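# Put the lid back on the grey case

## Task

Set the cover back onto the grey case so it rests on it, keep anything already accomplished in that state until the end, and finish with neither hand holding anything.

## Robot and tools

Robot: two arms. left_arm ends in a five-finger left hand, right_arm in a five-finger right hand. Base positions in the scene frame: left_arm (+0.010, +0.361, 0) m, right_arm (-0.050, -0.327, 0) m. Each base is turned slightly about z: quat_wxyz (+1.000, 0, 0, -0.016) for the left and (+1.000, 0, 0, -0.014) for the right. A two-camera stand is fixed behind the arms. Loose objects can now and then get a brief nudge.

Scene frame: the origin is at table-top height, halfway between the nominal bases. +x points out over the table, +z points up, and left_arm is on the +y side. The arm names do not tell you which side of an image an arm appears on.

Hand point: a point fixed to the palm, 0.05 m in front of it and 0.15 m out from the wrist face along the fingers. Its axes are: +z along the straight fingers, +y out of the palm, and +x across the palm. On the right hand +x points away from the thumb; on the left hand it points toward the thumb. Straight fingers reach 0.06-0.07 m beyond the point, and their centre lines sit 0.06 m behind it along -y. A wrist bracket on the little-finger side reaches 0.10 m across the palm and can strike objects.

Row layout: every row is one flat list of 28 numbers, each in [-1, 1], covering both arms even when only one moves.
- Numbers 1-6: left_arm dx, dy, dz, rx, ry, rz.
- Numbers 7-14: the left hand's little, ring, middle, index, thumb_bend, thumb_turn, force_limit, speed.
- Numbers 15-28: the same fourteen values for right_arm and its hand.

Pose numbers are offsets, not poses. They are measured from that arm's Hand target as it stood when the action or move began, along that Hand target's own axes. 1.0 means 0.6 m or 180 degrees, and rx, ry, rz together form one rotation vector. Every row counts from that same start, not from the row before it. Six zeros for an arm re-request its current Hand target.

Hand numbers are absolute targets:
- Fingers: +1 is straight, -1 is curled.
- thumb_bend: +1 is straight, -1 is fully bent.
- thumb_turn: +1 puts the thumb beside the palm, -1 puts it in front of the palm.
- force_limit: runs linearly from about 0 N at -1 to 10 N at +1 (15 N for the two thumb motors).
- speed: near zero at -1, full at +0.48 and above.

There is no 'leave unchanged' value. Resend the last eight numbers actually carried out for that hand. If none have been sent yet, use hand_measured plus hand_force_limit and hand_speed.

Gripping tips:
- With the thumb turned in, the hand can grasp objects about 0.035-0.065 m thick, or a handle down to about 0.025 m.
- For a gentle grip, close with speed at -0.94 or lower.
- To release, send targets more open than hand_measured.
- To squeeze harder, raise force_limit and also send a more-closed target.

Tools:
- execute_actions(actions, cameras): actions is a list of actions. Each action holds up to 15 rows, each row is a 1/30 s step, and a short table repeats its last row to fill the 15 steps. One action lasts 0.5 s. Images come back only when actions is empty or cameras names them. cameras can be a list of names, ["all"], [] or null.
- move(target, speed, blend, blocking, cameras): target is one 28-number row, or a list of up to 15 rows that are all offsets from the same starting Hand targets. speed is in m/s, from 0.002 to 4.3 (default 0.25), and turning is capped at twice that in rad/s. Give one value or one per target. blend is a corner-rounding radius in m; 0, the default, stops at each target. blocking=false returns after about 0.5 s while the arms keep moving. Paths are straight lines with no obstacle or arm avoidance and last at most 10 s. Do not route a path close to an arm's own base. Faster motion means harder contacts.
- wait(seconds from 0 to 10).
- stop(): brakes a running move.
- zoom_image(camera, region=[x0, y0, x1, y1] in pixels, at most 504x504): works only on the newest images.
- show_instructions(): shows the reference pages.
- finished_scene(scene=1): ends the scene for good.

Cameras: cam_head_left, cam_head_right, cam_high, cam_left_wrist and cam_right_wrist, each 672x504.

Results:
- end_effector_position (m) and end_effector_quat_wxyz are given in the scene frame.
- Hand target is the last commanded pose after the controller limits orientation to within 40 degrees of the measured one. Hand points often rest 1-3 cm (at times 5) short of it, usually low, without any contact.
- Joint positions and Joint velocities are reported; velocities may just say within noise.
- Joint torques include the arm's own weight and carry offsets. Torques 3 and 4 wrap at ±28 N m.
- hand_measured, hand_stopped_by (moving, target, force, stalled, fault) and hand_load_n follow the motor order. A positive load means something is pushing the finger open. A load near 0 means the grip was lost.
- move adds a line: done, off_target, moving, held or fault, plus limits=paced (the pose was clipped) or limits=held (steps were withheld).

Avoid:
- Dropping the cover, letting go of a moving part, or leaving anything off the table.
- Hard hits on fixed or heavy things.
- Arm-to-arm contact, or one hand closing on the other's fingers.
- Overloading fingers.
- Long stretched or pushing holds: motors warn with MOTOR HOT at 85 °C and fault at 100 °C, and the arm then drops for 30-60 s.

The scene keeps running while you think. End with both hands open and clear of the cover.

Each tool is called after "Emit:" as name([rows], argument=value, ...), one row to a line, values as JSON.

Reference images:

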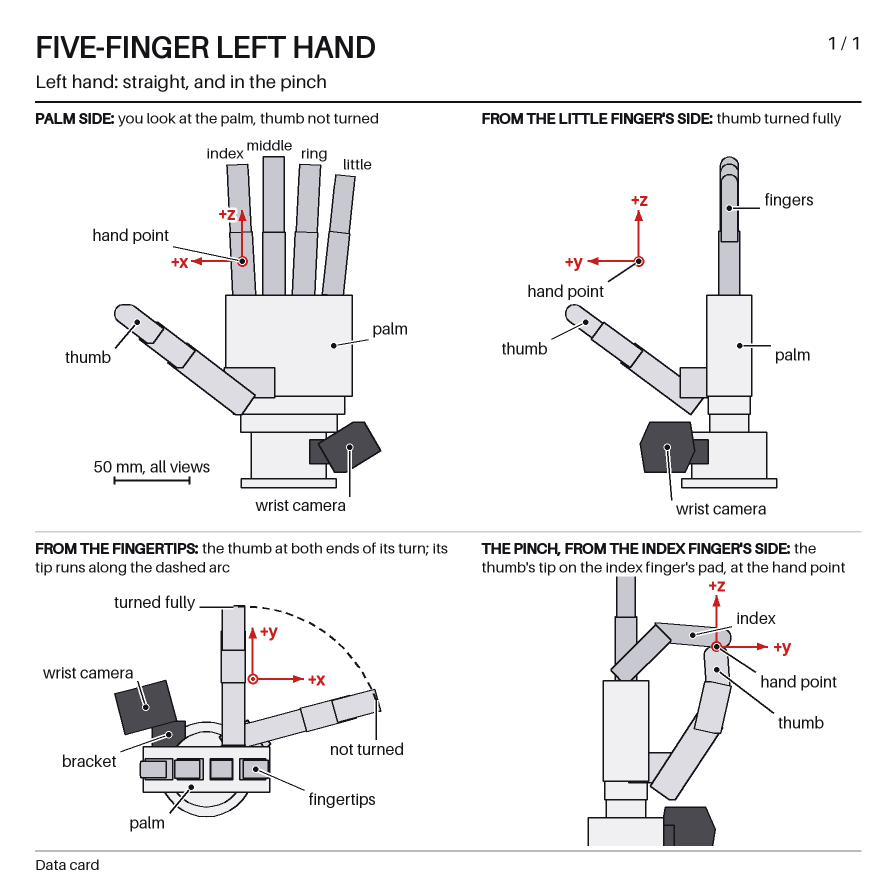

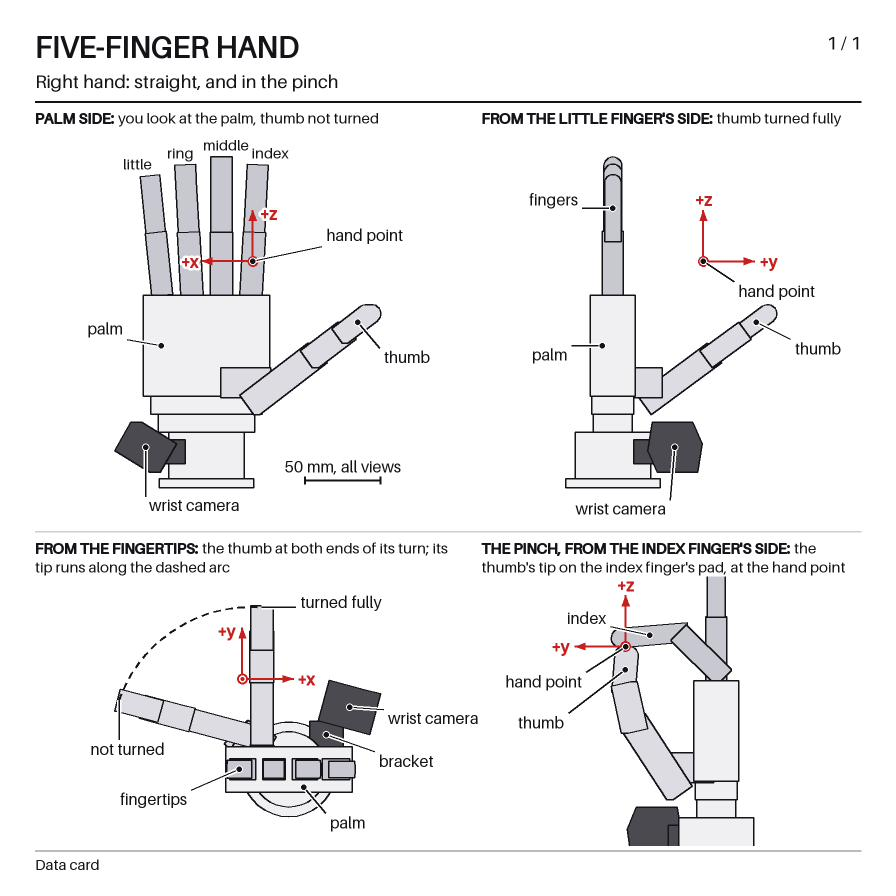

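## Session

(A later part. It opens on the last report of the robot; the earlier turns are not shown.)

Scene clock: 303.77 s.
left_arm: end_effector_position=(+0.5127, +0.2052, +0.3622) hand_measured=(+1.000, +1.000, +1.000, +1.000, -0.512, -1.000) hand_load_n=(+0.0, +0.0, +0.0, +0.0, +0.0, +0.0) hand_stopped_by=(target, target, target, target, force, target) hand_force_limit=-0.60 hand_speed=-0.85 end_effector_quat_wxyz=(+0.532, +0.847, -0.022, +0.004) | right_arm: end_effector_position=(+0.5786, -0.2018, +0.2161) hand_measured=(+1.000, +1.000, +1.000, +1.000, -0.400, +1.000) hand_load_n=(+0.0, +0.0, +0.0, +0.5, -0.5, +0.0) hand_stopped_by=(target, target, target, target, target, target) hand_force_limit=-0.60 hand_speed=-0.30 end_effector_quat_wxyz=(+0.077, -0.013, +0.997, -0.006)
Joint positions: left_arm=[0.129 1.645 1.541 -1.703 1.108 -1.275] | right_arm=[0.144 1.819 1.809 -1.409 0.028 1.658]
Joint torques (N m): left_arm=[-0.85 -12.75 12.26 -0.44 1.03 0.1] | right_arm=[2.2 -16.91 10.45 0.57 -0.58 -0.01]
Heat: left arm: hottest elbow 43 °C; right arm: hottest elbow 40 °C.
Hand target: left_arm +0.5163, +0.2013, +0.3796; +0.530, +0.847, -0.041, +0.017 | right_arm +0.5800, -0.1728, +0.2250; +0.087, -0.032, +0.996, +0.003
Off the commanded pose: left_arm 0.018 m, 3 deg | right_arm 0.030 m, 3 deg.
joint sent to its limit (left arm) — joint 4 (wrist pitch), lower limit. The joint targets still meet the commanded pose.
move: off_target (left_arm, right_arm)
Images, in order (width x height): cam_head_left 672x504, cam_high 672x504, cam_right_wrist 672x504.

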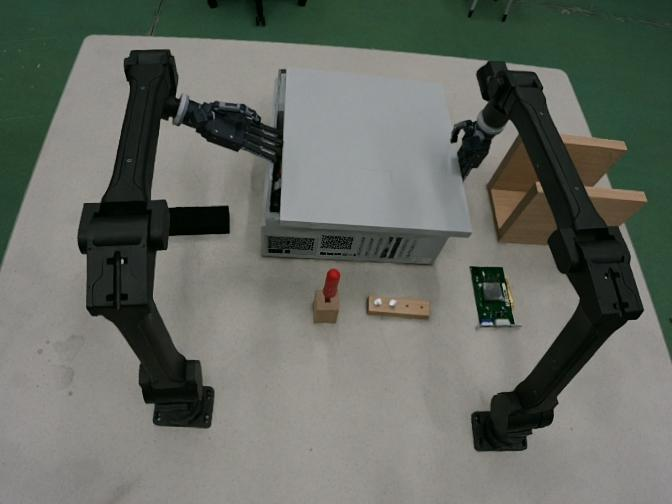

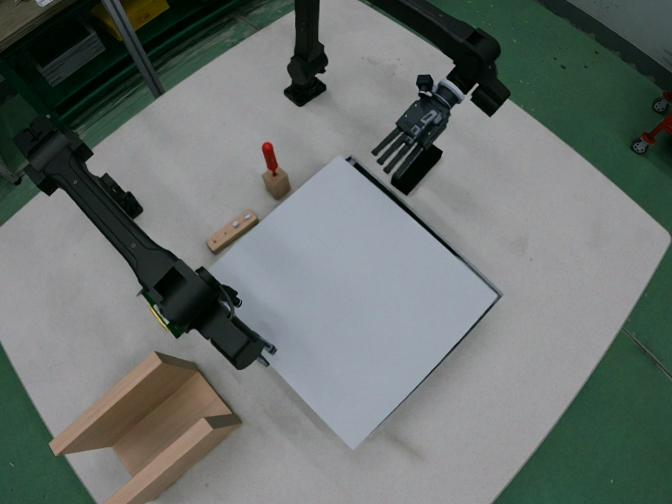

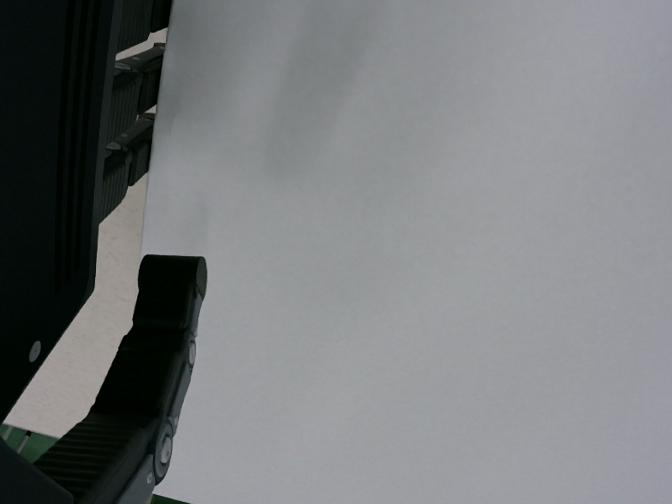

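Emit:
move(target=[0,0,0,0,0,0,1,1,1,1,-0.6,-1,-0.6,-0.85,-0.0021,0.0266,0.0003,0,0,0,1,1,1,1,-0.4,1,-0.6,-0.3], speed=0.03, cameras=["cam_head_left","cam_high","cam_right_wrist"])

Scene clock: 305.70 s.
left_arm: end_effector_position=(+0.5127, +0.2052, +0.3622) hand_measured=(+1.000, +1.000, +1.000, +1.000, -0.512, -1.000) hand_load_n=(+0.0, +0.0, +0.0, +0.0, +0.0, +0.0) hand_stopped_by=(target, target, target, target, force, target) hand_force_limit=-0.60 hand_speed=-0.85 end_effector_quat_wxyz=(+0.532, +0.847, -0.022, +0.004) | right_arm: end_effector_position=(+0.5761, -0.1836, +0.2161) hand_measured=(+1.000, +1.000, +1.000, +1.000, -0.400, +1.000) hand_load_n=(+0.0, +0.0, +0.0, +0.5, +0.0, +0.0) hand_stopped_by=(target, target, target, target, target, target) hand_force_limit=-0.60 hand_speed=-0.30 end_effector_quat_wxyz=(+0.078, -0.016, +0.997, -0.007)
Joint positions: left_arm=[0.129 1.645 1.541 -1.703 1.108 -1.275] | right_arm=[0.176 1.819 1.809 -1.409 0.034 1.685]
Joint torques (N m): left_arm=[-1.49 -12.75 12.23 -0.4 1.07 0.13] | right_arm=[1.73 -16.26 11.33 0.42 -0.63 0]
Heat: left arm: hottest elbow 43 °C; right arm: hottest elbow 40 °C.
Hand target: left_arm +0.5163, +0.2013, +0.3796; +0.530, +0.847, -0.041, +0.017 | right_arm +0.5803, -0.1570, +0.2251; +0.087, -0.032, +0.996, +0.003
Off the commanded pose: left_arm 0.018 m, 3 deg | right_arm 0.029 m, 2 deg.
joint sent to its limit (left arm) — joint 4 (wrist pitch), lower limit. The joint targets still meet the commanded pose.
move: off_target (left_arm, right_arm)
Images, in order (width x height): cam_head_left 672x504, cam_high 672x504, cam_right_wrist 672x504.

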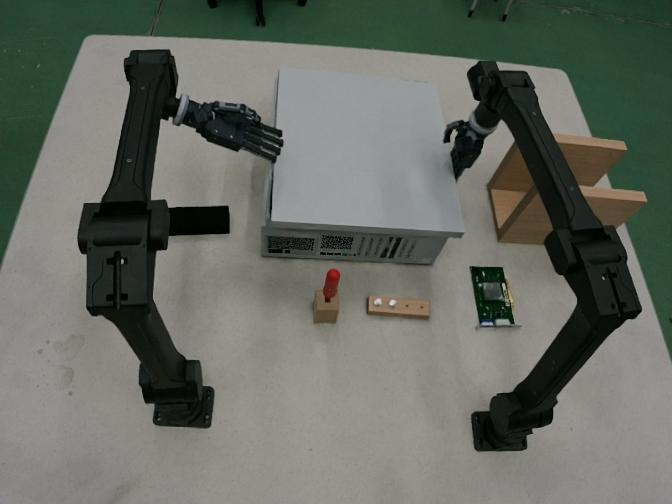

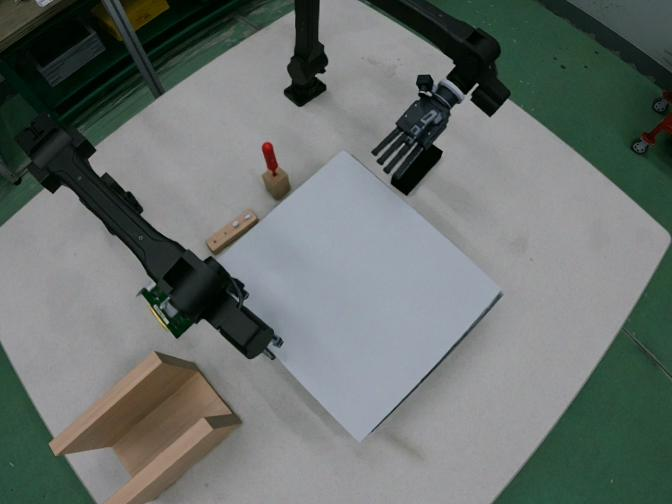

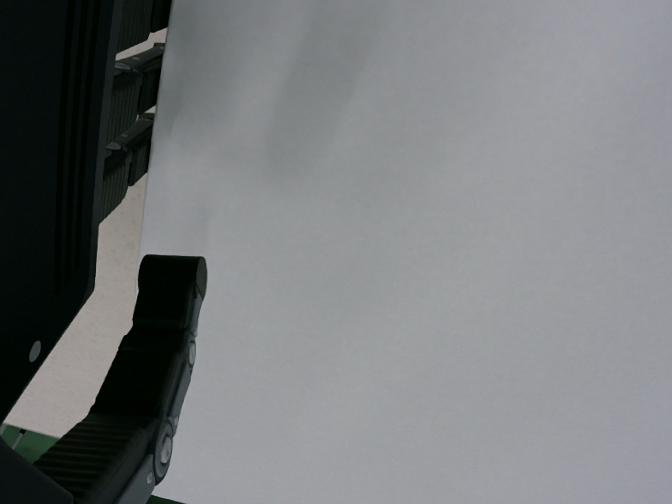

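Emit:
zoom_image(camera="cam_high", region=[320, 140, 520, 310])

Emit:
zoom_image(camera="cam_high", region=[300, 370, 420, 490])

Emit:
zoom_image(camera="cam_head_left", region=[250, 60, 370, 260])

Emit:
zoom_image(camera="cam_head_left", region=[370, 170, 490, 270])

Emit:
zoom_image(camera="cam_high", region=[440, 230, 560, 350])

Scaled by 2.520 from the camera's 672x504 image, which has a finer 960x720 frame.

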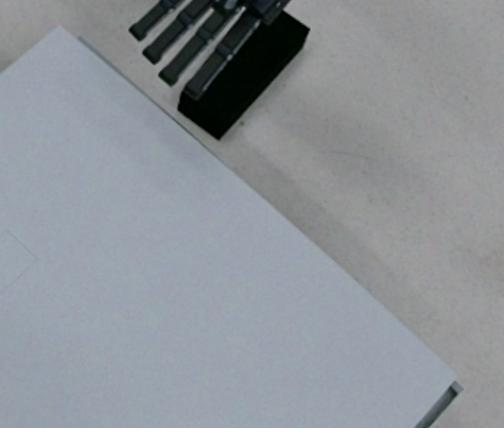

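Scaled by 4.200 from the camera's 672x504 image, which has a finer 960x720 frame.

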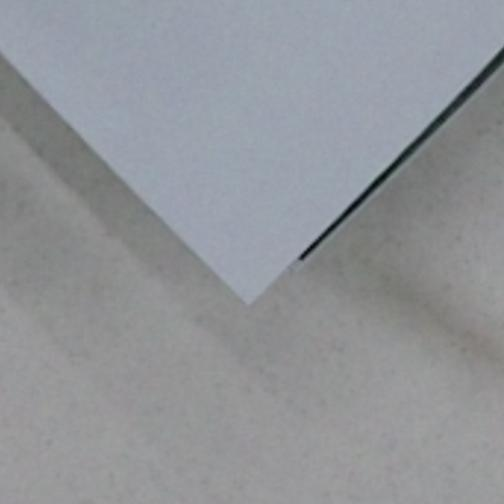

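Scaled by 2.520 from the camera's 672x504 image, which has a finer 960x720 frame.

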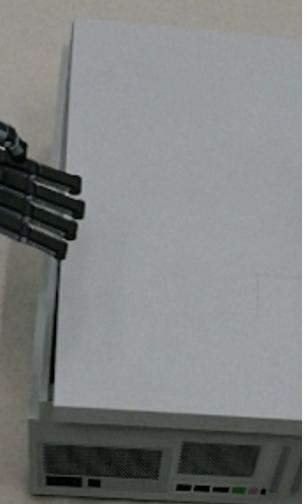

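Scaled by 4.200 from the camera's 672x504 image, which has a finer 960x720 frame.

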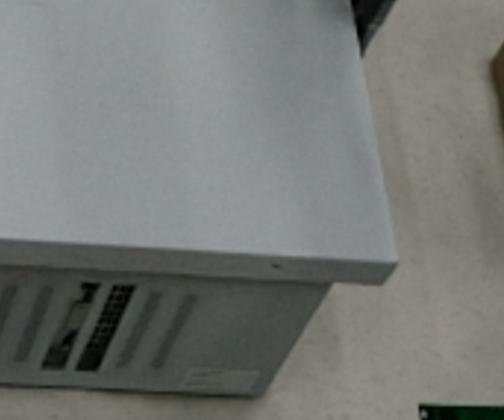

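Scaled by 4.200 from the camera's 672x504 image, which has a finer 960x720 frame.

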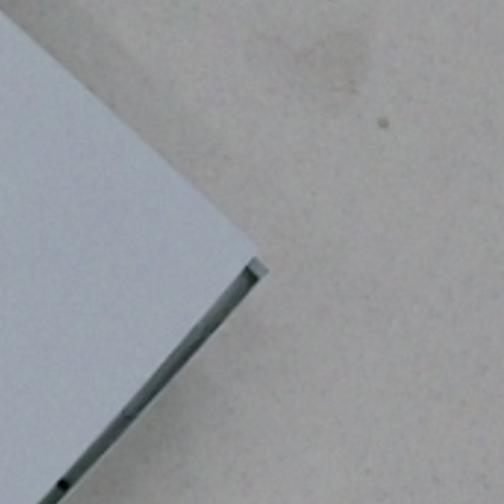

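Emit:
move(target=[0,0,0,0,0,0,1,1,1,1,-0.6,-1,-0.6,-0.85,-0.0021,0.0233,0.0003,0,0,0,1,1,1,1,-0.4,1,-0.6,-0.3], speed=0.03, cameras=["cam_head_left","cam_high","cam_right_wrist"])

Scene clock: 307.87 s.
left_arm: end_effector_position=(+0.5127, +0.2052, +0.3622) hand_measured=(+1.000, +1.000, +1.000, +1.000, -0.512, -1.000) hand_load_n=(+0.0, +0.0, +0.0, +0.0, +0.0, +0.0) hand_stopped_by=(target, target, target, target, force, target) hand_force_limit=-0.60 hand_speed=-0.85 end_effector_quat_wxyz=(+0.532, +0.847, -0.022, +0.004) | right_arm: end_effector_position=(+0.5748, -0.1721, +0.2149) hand_measured=(+1.000, +1.000, +1.000, +1.000, -0.400, +1.000) hand_load_n=(+0.0, +0.0, +0.0, +0.0, -0.5, +0.0) hand_stopped_by=(target, target, target, target, target, target) hand_force_limit=-0.60 hand_speed=-0.30 end_effector_quat_wxyz=(+0.077, -0.014, +0.997, -0.008)
Joint positions: left_arm=[0.129 1.645 1.541 -1.703 1.108 -1.275] | right_arm=[0.197 1.821 1.809 -1.409 0.039 1.709]
Joint torques (N m): left_arm=[-0.97 -12.98 12.18 -0.35 0.98 0.11] | right_arm=[2.02 -15.79 12.23 0.25 -0.66 0]
Heat: left arm: hottest elbow 43 °C; right arm: hottest elbow 40 °C.
Hand target: left_arm +0.5163, +0.2013, +0.3796; +0.530, +0.847, -0.041, +0.017 | right_arm +0.5807, -0.1429, +0.2250; +0.087, -0.032, +0.996, +0.003
Off the commanded pose: left_arm 0.018 m, 3 deg | right_arm 0.031 m, 3 deg.
joint sent to its limit (left arm) — joint 4 (wrist pitch), lower limit. The joint targets still meet the commanded pose.
move: off_target (left_arm, right_arm)
Images, in order (width x height): cam_head_left 672x504, cam_high 672x504, cam_right_wrist 672x504.

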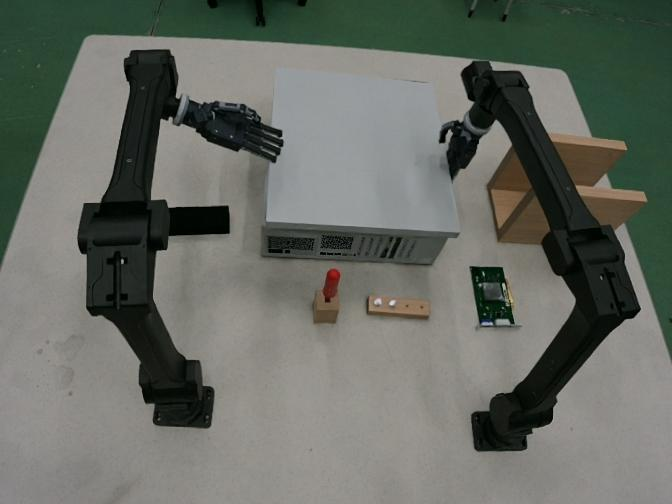

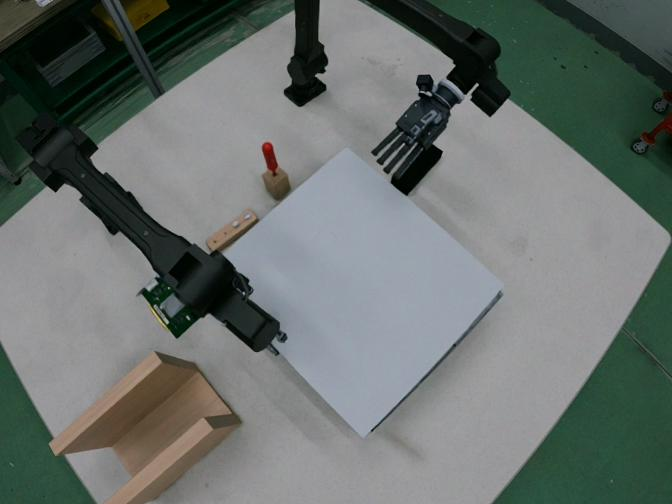

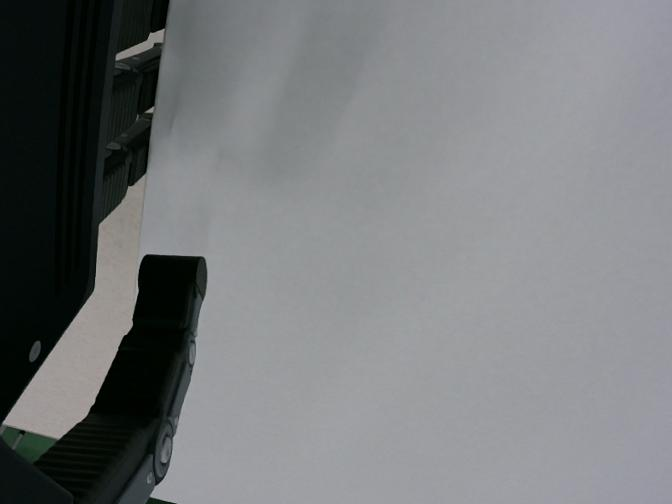

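Emit:
zoom_image(camera="cam_high", region=[330, 270, 530, 450])

Emit:
zoom_image(camera="cam_head_left", region=[370, 170, 490, 270])

Emit:
zoom_image(camera="cam_head_left", region=[240, 170, 360, 270])

Scaled by 2.520 from the camera's 672x504 image, which has a finer 960x720 frame.

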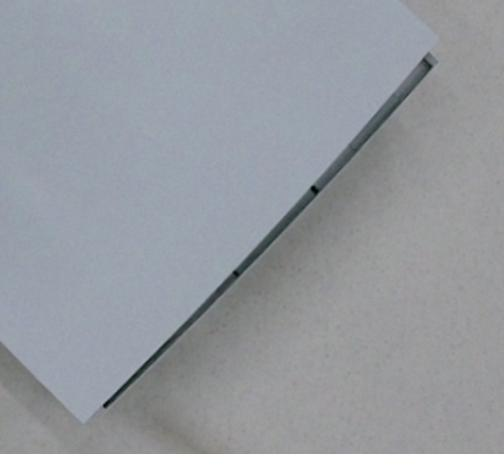

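Scaled by 4.200 from the camera's 672x504 image, which has a finer 960x720 frame.

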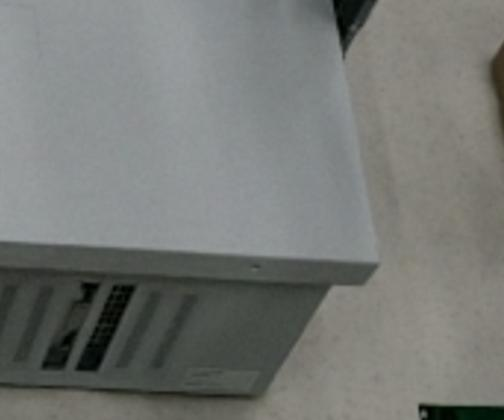

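Scaled by 4.200 from the camera's 672x504 image, which has a finer 960x720 frame.

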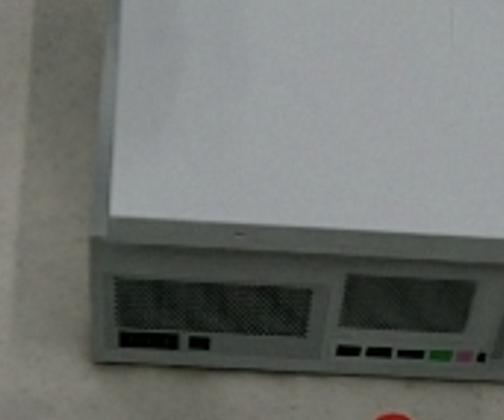

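Emit:
move(target=[0,0,0,0,0,0,1,1,1,1,-0.6,-1,-0.6,-0.85,-0.0021,0.0167,0.0003,0,0,0,1,1,1,1,-0.4,1,-0.6,-0.3], speed=0.03, cameras=["cam_head_left","cam_high","cam_right_wrist"])

Scene clock: 310.23 s.
left_arm: end_effector_position=(+0.5127, +0.2052, +0.3622) hand_measured=(+1.000, +1.000, +1.000, +1.000, -0.512, -1.000) hand_load_n=(+0.0, +0.0, -0.5, +0.0, -0.5, +0.0) hand_stopped_by=(target, target, target, target, force, target) hand_force_limit=-0.60 hand_speed=-0.85 end_effector_quat_wxyz=(+0.532, +0.847, -0.022, +0.004) | right_arm: end_effector_position=(+0.5746, -0.1677, +0.2144) hand_measured=(+1.000, +1.000, +1.000, +1.000, -0.400, +1.000) hand_load_n=(+0.0, +0.0, +0.0, +0.0, +0.0, +0.0) hand_stopped_by=(target, target, target, target, target, target) hand_force_limit=-0.60 hand_speed=-0.30 end_effector_quat_wxyz=(+0.077, -0.009, +0.997, -0.009)
Joint positions: left_arm=[0.129 1.645 1.541 -1.703 1.108 -1.275] | right_arm=[0.206 1.821 1.809 -1.409 0.045 1.727]
Joint torques (N m): left_arm=[-1.61 -13.1 12.33 -0.68 1.01 0.14] | right_arm=[2.67 -15.33 12.9 0.13 -0.76 -0.02]
Heat: left arm: hottest elbow 43 °C; right arm: hottest elbow 41 °C.
Hand target: left_arm +0.5163, +0.2013, +0.3796; +0.530, +0.847, -0.041, +0.017 | right_arm +0.5814, -0.1329, +0.2250; +0.087, -0.032, +0.996, +0.003
Off the commanded pose: left_arm 0.018 m, 3 deg | right_arm 0.037 m, 3 deg.
joint sent to its limit (left arm) — joint 4 (wrist pitch), lower limit. The joint targets still meet the commanded pose.
move: off_target (left_arm, right_arm)
Images, in order (width x height): cam_head_left 672x504, cam_high 672x504, cam_right_wrist 672x504.

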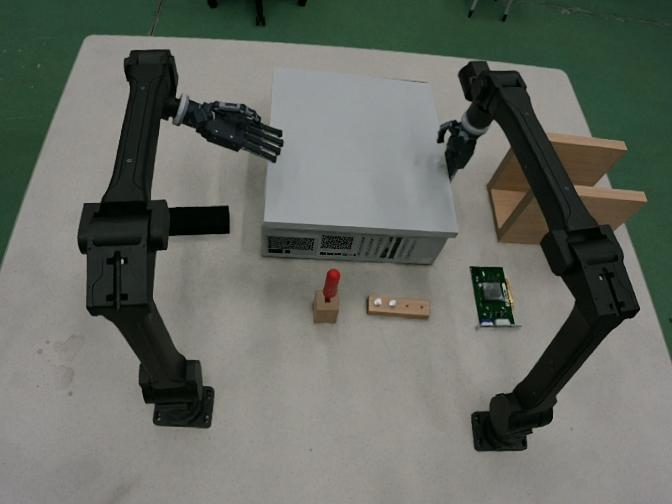

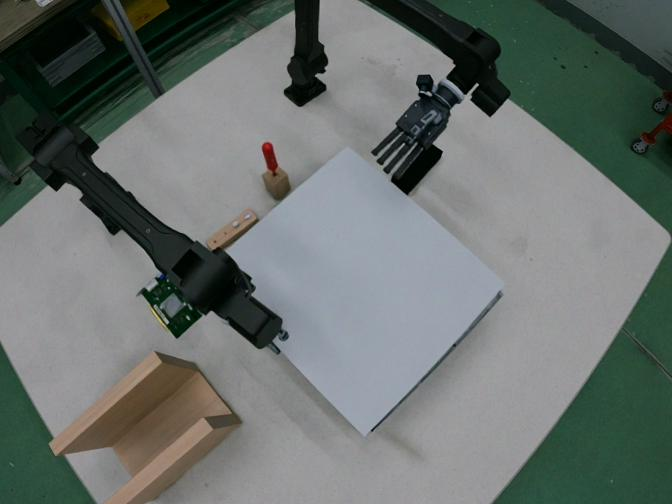

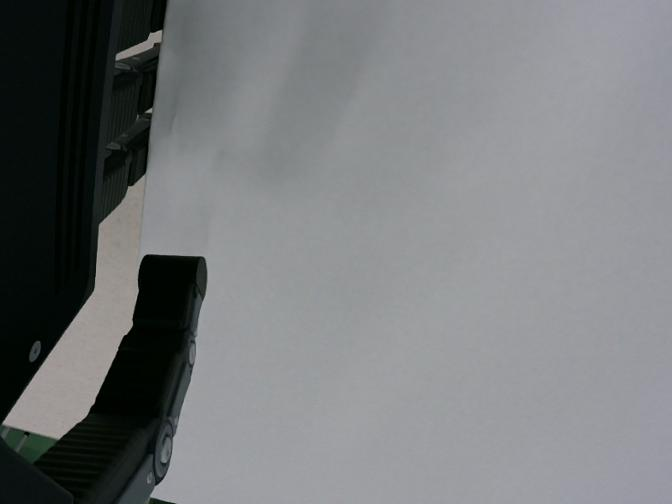

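Emit:
zoom_image(camera="cam_high", region=[330, 270, 530, 450])

Emit:
zoom_image(camera="cam_head_left", region=[370, 170, 490, 270])

Emit:
zoom_image(camera="cam_head_left", region=[240, 170, 360, 270])

Emit:
zoom_image(camera="cam_high", region=[320, 130, 440, 230])

Scaled by 2.520 from the camera's 672x504 image, which has a finer 960x720 frame.

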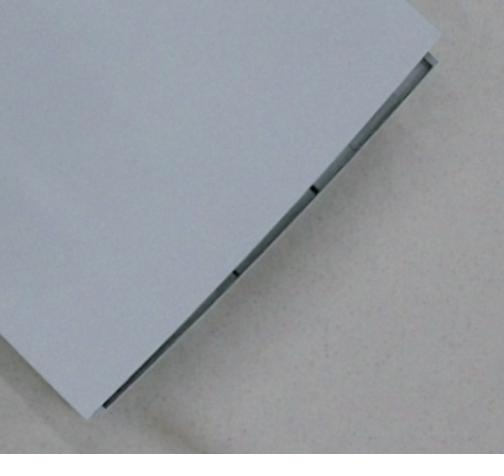

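Scaled by 4.200 from the camera's 672x504 image, which has a finer 960x720 frame.

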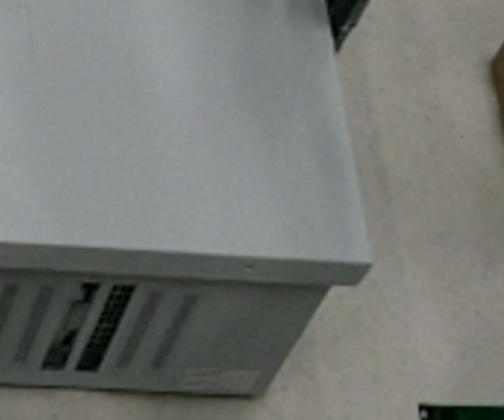

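Scaled by 4.200 from the camera's 672x504 image, which has a finer 960x720 frame.

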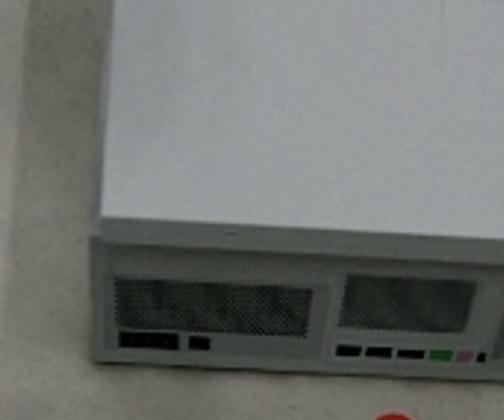

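Scaled by 4.200 from the camera's 672x504 image, which has a finer 960x720 frame.

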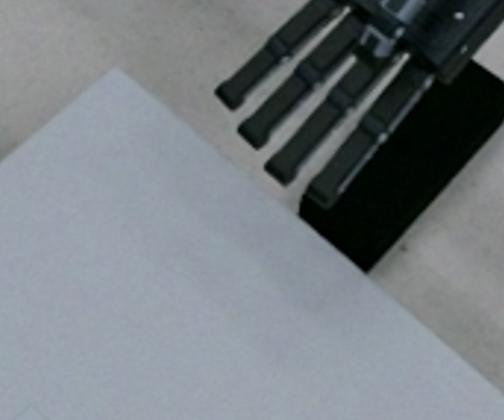

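Emit:
move([
  [0,0,0,0,0,0,1,1,1,1,-0.6,-1,-0.6,-0.85,0.0068,-0.1081,-0.0012,0,0,0,1,1,1,1,-0.4,1,-0.6,-0.3],
  [0,0,0,0,0,0,1,1,1,1,-0.6,-1,-0.6,-0.85,0.22,-0.0942,-0.0387,0,0,0,1,1,1,1,-0.4,1,-0.6,-0.3],
], speed=0.12, blend=[0.02, 0], cameras=["cam_head_left","cam_head_right","cam_high","cam_right_wrist"])

Scene clock: 315.17 s.
left_arm: end_effector_position=(+0.5127, +0.2052, +0.3622) hand_measured=(+1.000, +1.000, +1.000, +1.000, -0.512, -1.000) hand_load_n=(+0.0, +0.0, +0.0, +0.0, +0.0, +0.0) hand_stopped_by=(target, target, target, target, force, target) hand_force_limit=-0.60 hand_speed=-0.85 end_effector_quat_wxyz=(+0.532, +0.847, -0.022, +0.004) | right_arm: end_effector_position=(+0.4517, -0.2032, +0.2216) hand_measured=(+1.000, +1.000, +1.000, +1.000, -0.400, +1.000) hand_load_n=(+0.0, +0.0, +0.0, +0.0, +0.0, +0.0) hand_stopped_by=(target, target, target, target, target, target) hand_force_limit=-0.60 hand_speed=-0.30 end_effector_quat_wxyz=(+0.079, -0.030, +0.996, +0.002)
Joint positions: left_arm=[0.129 1.645 1.541 -1.703 1.108 -1.275] | right_arm=[0.163 1.483 1.399 -1.329 0.014 1.645]
Joint torques (N m): left_arm=[-1.2 -13.27 12.56 -0.35 0.99 0.11] | right_arm=[-0.09 -13.16 8.44 0.92 -0.02 0.03]
Heat: left arm: hottest elbow 43 °C; right arm: hottest elbow 41 °C.
Hand target: left_arm +0.5163, +0.2013, +0.3796; +0.530, +0.847, -0.041, +0.017 | right_arm +0.4512, -0.1978, +0.2249; +0.087, -0.032, +0.996, +0.003
Off the commanded pose: left_arm 0.018 m, 3 deg | right_arm 0.006 m, 1 deg.
joint sent to its limit (left arm) — joint 4 (wrist pitch), lower limit. The joint targets still meet the commanded pose.
move: off_target (left_arm)
Images, in order (width x height): cam_head_left 672x504, cam_head_right 672x504, cam_high 672x504, cam_right_wrist 672x504.

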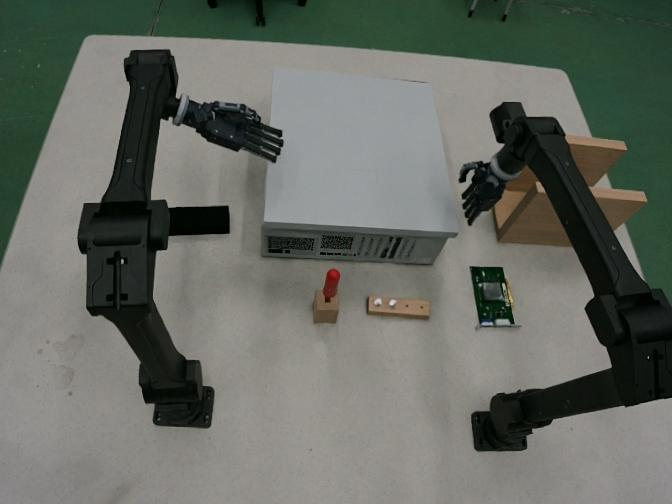

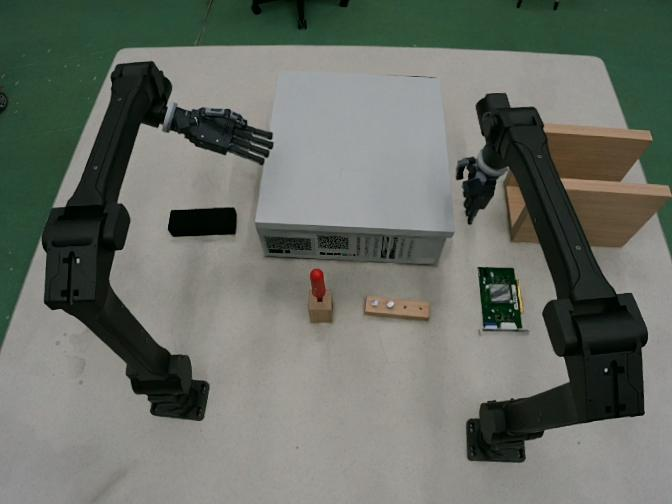

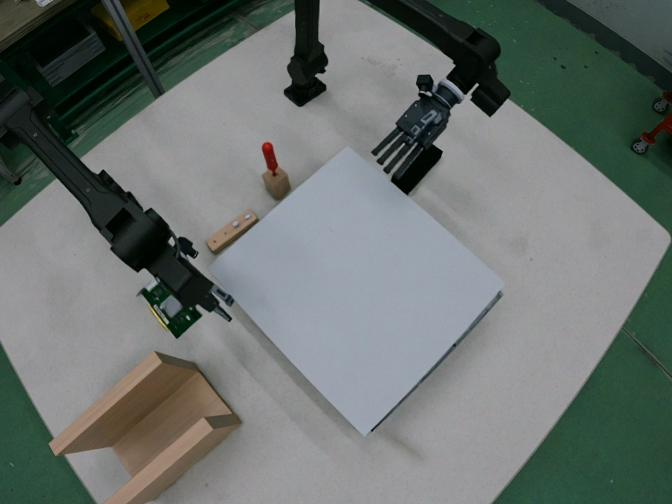

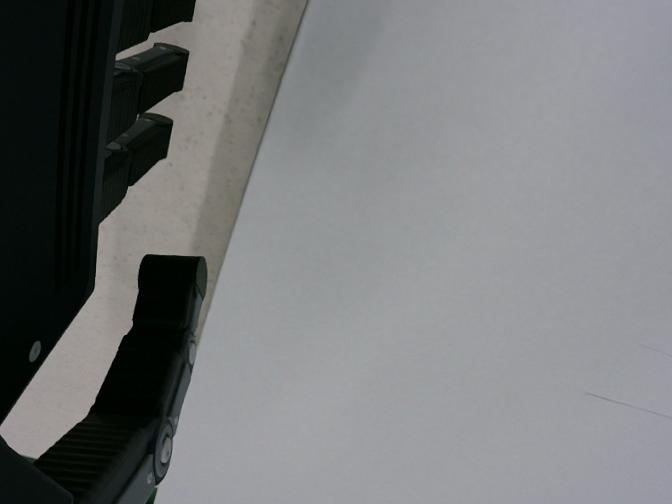

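Emit:
move(target=[0,0,0,0,0,0,1,1,1,1,-0.6,-1,-0.6,-0.85,-0.0041,0.0632,0.0007,0,0,0,1,1,1,1,-0.4,1,-0.6,-0.3], speed=0.04, cameras=["cam_head_left","cam_high","cam_right_wrist"])

Scene clock: 317.20 s.
left_arm: end_effector_position=(+0.5127, +0.2052, +0.3622) hand_measured=(+1.000, +1.000, +1.000, +1.000, -0.512, -1.000) hand_load_n=(+0.0, +0.0, +0.0, +0.0, +0.0, +0.0) hand_stopped_by=(target, target, target, target, force, target) hand_force_limit=-0.60 hand_speed=-0.85 end_effector_quat_wxyz=(+0.532, +0.847, -0.022, +0.004) | right_arm: end_effector_position=(+0.4470, -0.1720, +0.2215) hand_measured=(+1.000, +1.000, +1.000, +1.000, -0.400, +1.000) hand_load_n=(+0.0, +0.0, +0.0, +0.0, +0.0, +0.0) hand_stopped_by=(target, target, target, target, target, target) hand_force_limit=-0.60 hand_speed=-0.30 end_effector_quat_wxyz=(+0.080, -0.027, +0.996, -0.001)
Joint positions: left_arm=[0.129 1.645 1.541 -1.703 1.108 -1.275] | right_arm=[0.236 1.483 1.399 -1.329 0.031 1.724]
Joint torques (N m): left_arm=[-1.08 -12.63 12.56 -0.4 1.02 0.08] | right_arm=[0.67 -11.87 9.98 0.77 -0.14 0.08]
Heat: left arm: hottest elbow 43 °C; right arm: hottest elbow 40 °C.
Hand target: left_arm +0.5163, +0.2013, +0.3796; +0.530, +0.847, -0.041, +0.017 | right_arm +0.4512, -0.1597, +0.2250; +0.087, -0.032, +0.996, +0.003
Off the commanded pose: left_arm 0.018 m, 3 deg | right_arm 0.013 m, 1 deg.
joint sent to its limit (left arm) — joint 4 (wrist pitch), lower limit. The joint targets still meet the commanded pose.
move: off_target (left_arm, right_arm)
Images, in order (width x height): cam_head_left 672x504, cam_high 672x504, cam_right_wrist 672x504.

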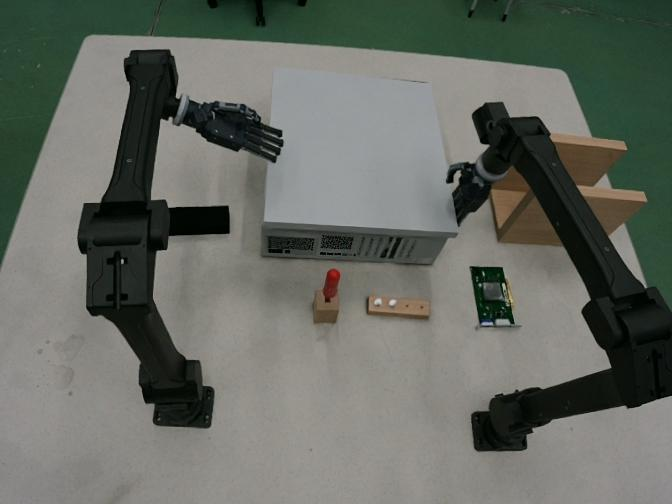

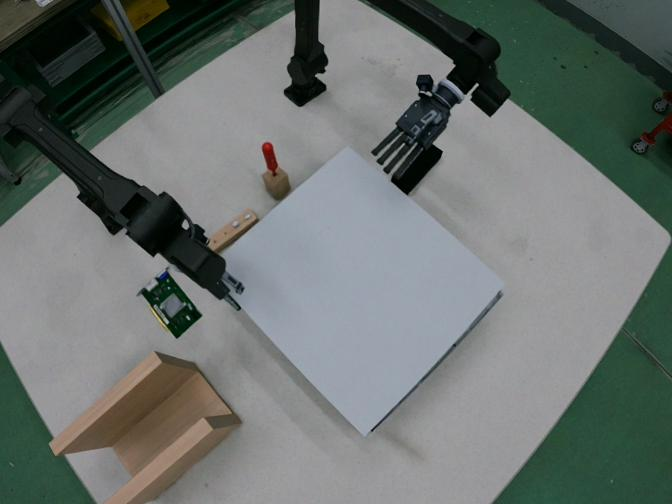

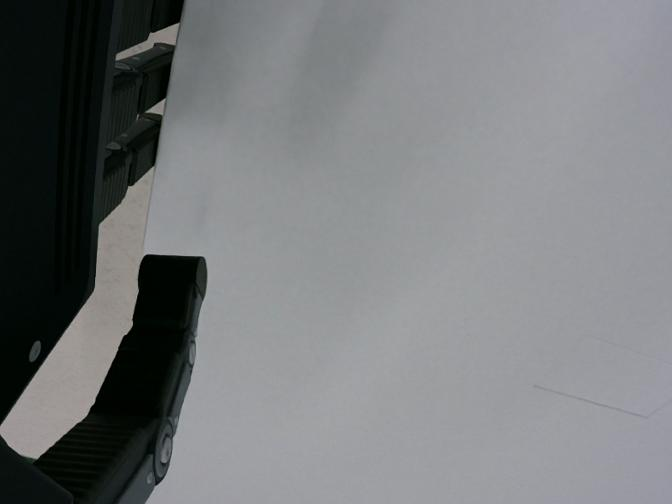

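Emit:
move(target=[0,0,0,0,0,0,1,1,1,1,-0.6,-1,-0.6,-0.85,-0.0021,0.0316,0.0003,0,0,0,1,1,1,1,-0.4,1,-0.6,-0.3], speed=0.03, cameras=["cam_head_left","cam_high","cam_right_wrist"])

Emit:
zoom_image(camera="cam_high", region=[330, 270, 530, 450])

Emit:
zoom_image(camera="cam_head_left", region=[370, 170, 490, 270])

Emit:
zoom_image(camera="cam_head_left", region=[240, 170, 360, 270])

Scene clock: 318.80 s.
left_arm: end_effector_position=(+0.5127, +0.2052, +0.3622) hand_measured=(+1.000, +1.000, +1.000, +1.000, -0.512, -1.000) hand_load_n=(+0.0, +0.0, +0.0, +0.0, +0.0, +0.0) hand_stopped_by=(target, target, target, target, force, target) hand_force_limit=-0.60 hand_speed=-0.85 end_effector_quat_wxyz=(+0.532, +0.847, -0.022, +0.004) | right_arm: end_effector_position=(+0.4464, -0.1620, +0.2194) hand_measured=(+1.000, +1.000, +1.000, +1.000, -0.400, +1.000) hand_load_n=(+0.0, +0.0, +0.0, +0.5, +0.0, +0.0) hand_stopped_by=(target, target, target, target, target, target) hand_force_limit=-0.60 hand_speed=-0.30 end_effector_quat_wxyz=(+0.081, -0.017, +0.997, -0.008)
Joint positions: left_arm=[0.129 1.645 1.541 -1.703 1.108 -1.275] | right_arm=[0.267 1.487 1.399 -1.329 0.051 1.771]
Joint torques (N m): left_arm=[-0.97 -12.98 12.48 -0.34 1 0.12] | right_arm=[1.44 -11.22 10.95 0.66 -0.68 0.01]
Heat: left arm: hottest elbow 43 °C; right arm: hottest elbow 40 °C.
Hand target: left_arm +0.5163, +0.2013, +0.3796; +0.530, +0.847, -0.041, +0.017 | right_arm +0.4513, -0.1408, +0.2250; +0.087, -0.032, +0.996, +0.003
Off the commanded pose: left_arm 0.018 m, 3 deg | right_arm 0.023 m, 2 deg.
joint sent to its limit (left arm) — joint 4 (wrist pitch), lower limit. The joint targets still meet the commanded pose.
move: off_target (left_arm, right_arm)
Images, in order (width x height): cam_head_left 672x504, cam_high 672x504, cam_right_wrist 672x504.

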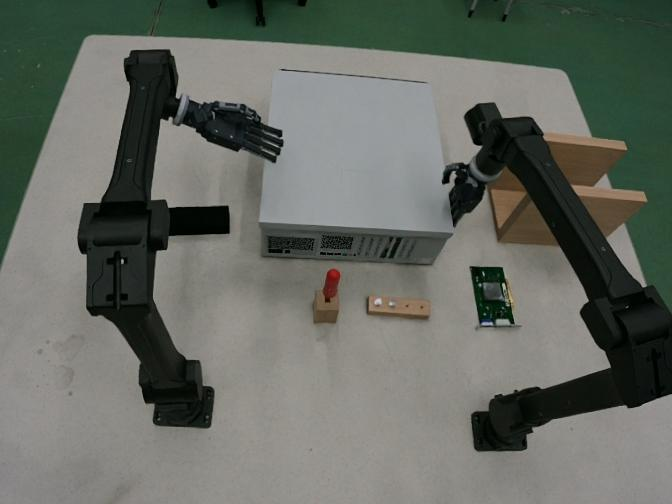

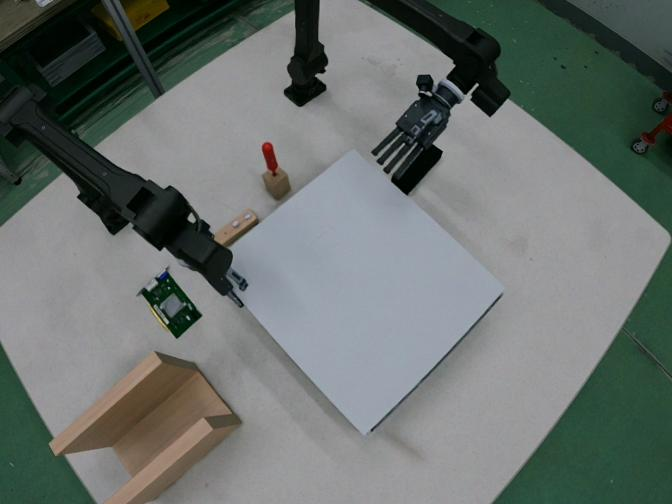

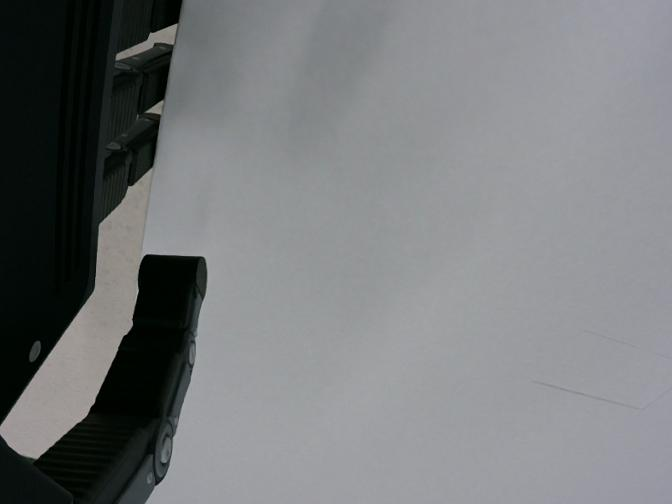

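Scaled by 2.520 from the camera's 672x504 image, which has a finer 960x720 frame.

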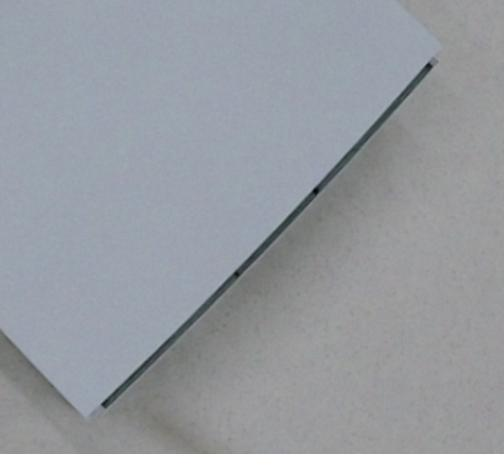

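Scaled by 4.200 from the camera's 672x504 image, which has a finer 960x720 frame.

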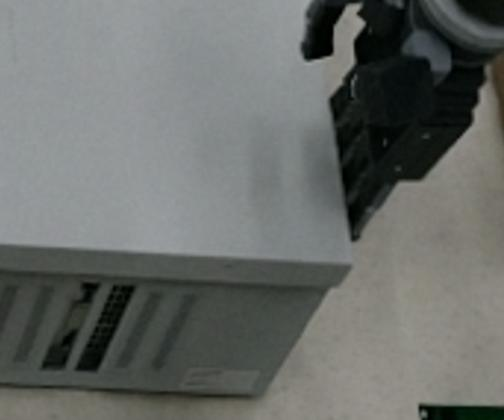

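Scaled by 4.200 from the camera's 672x504 image, which has a finer 960x720 frame.

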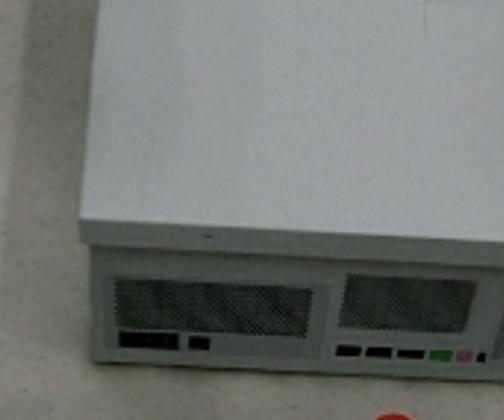

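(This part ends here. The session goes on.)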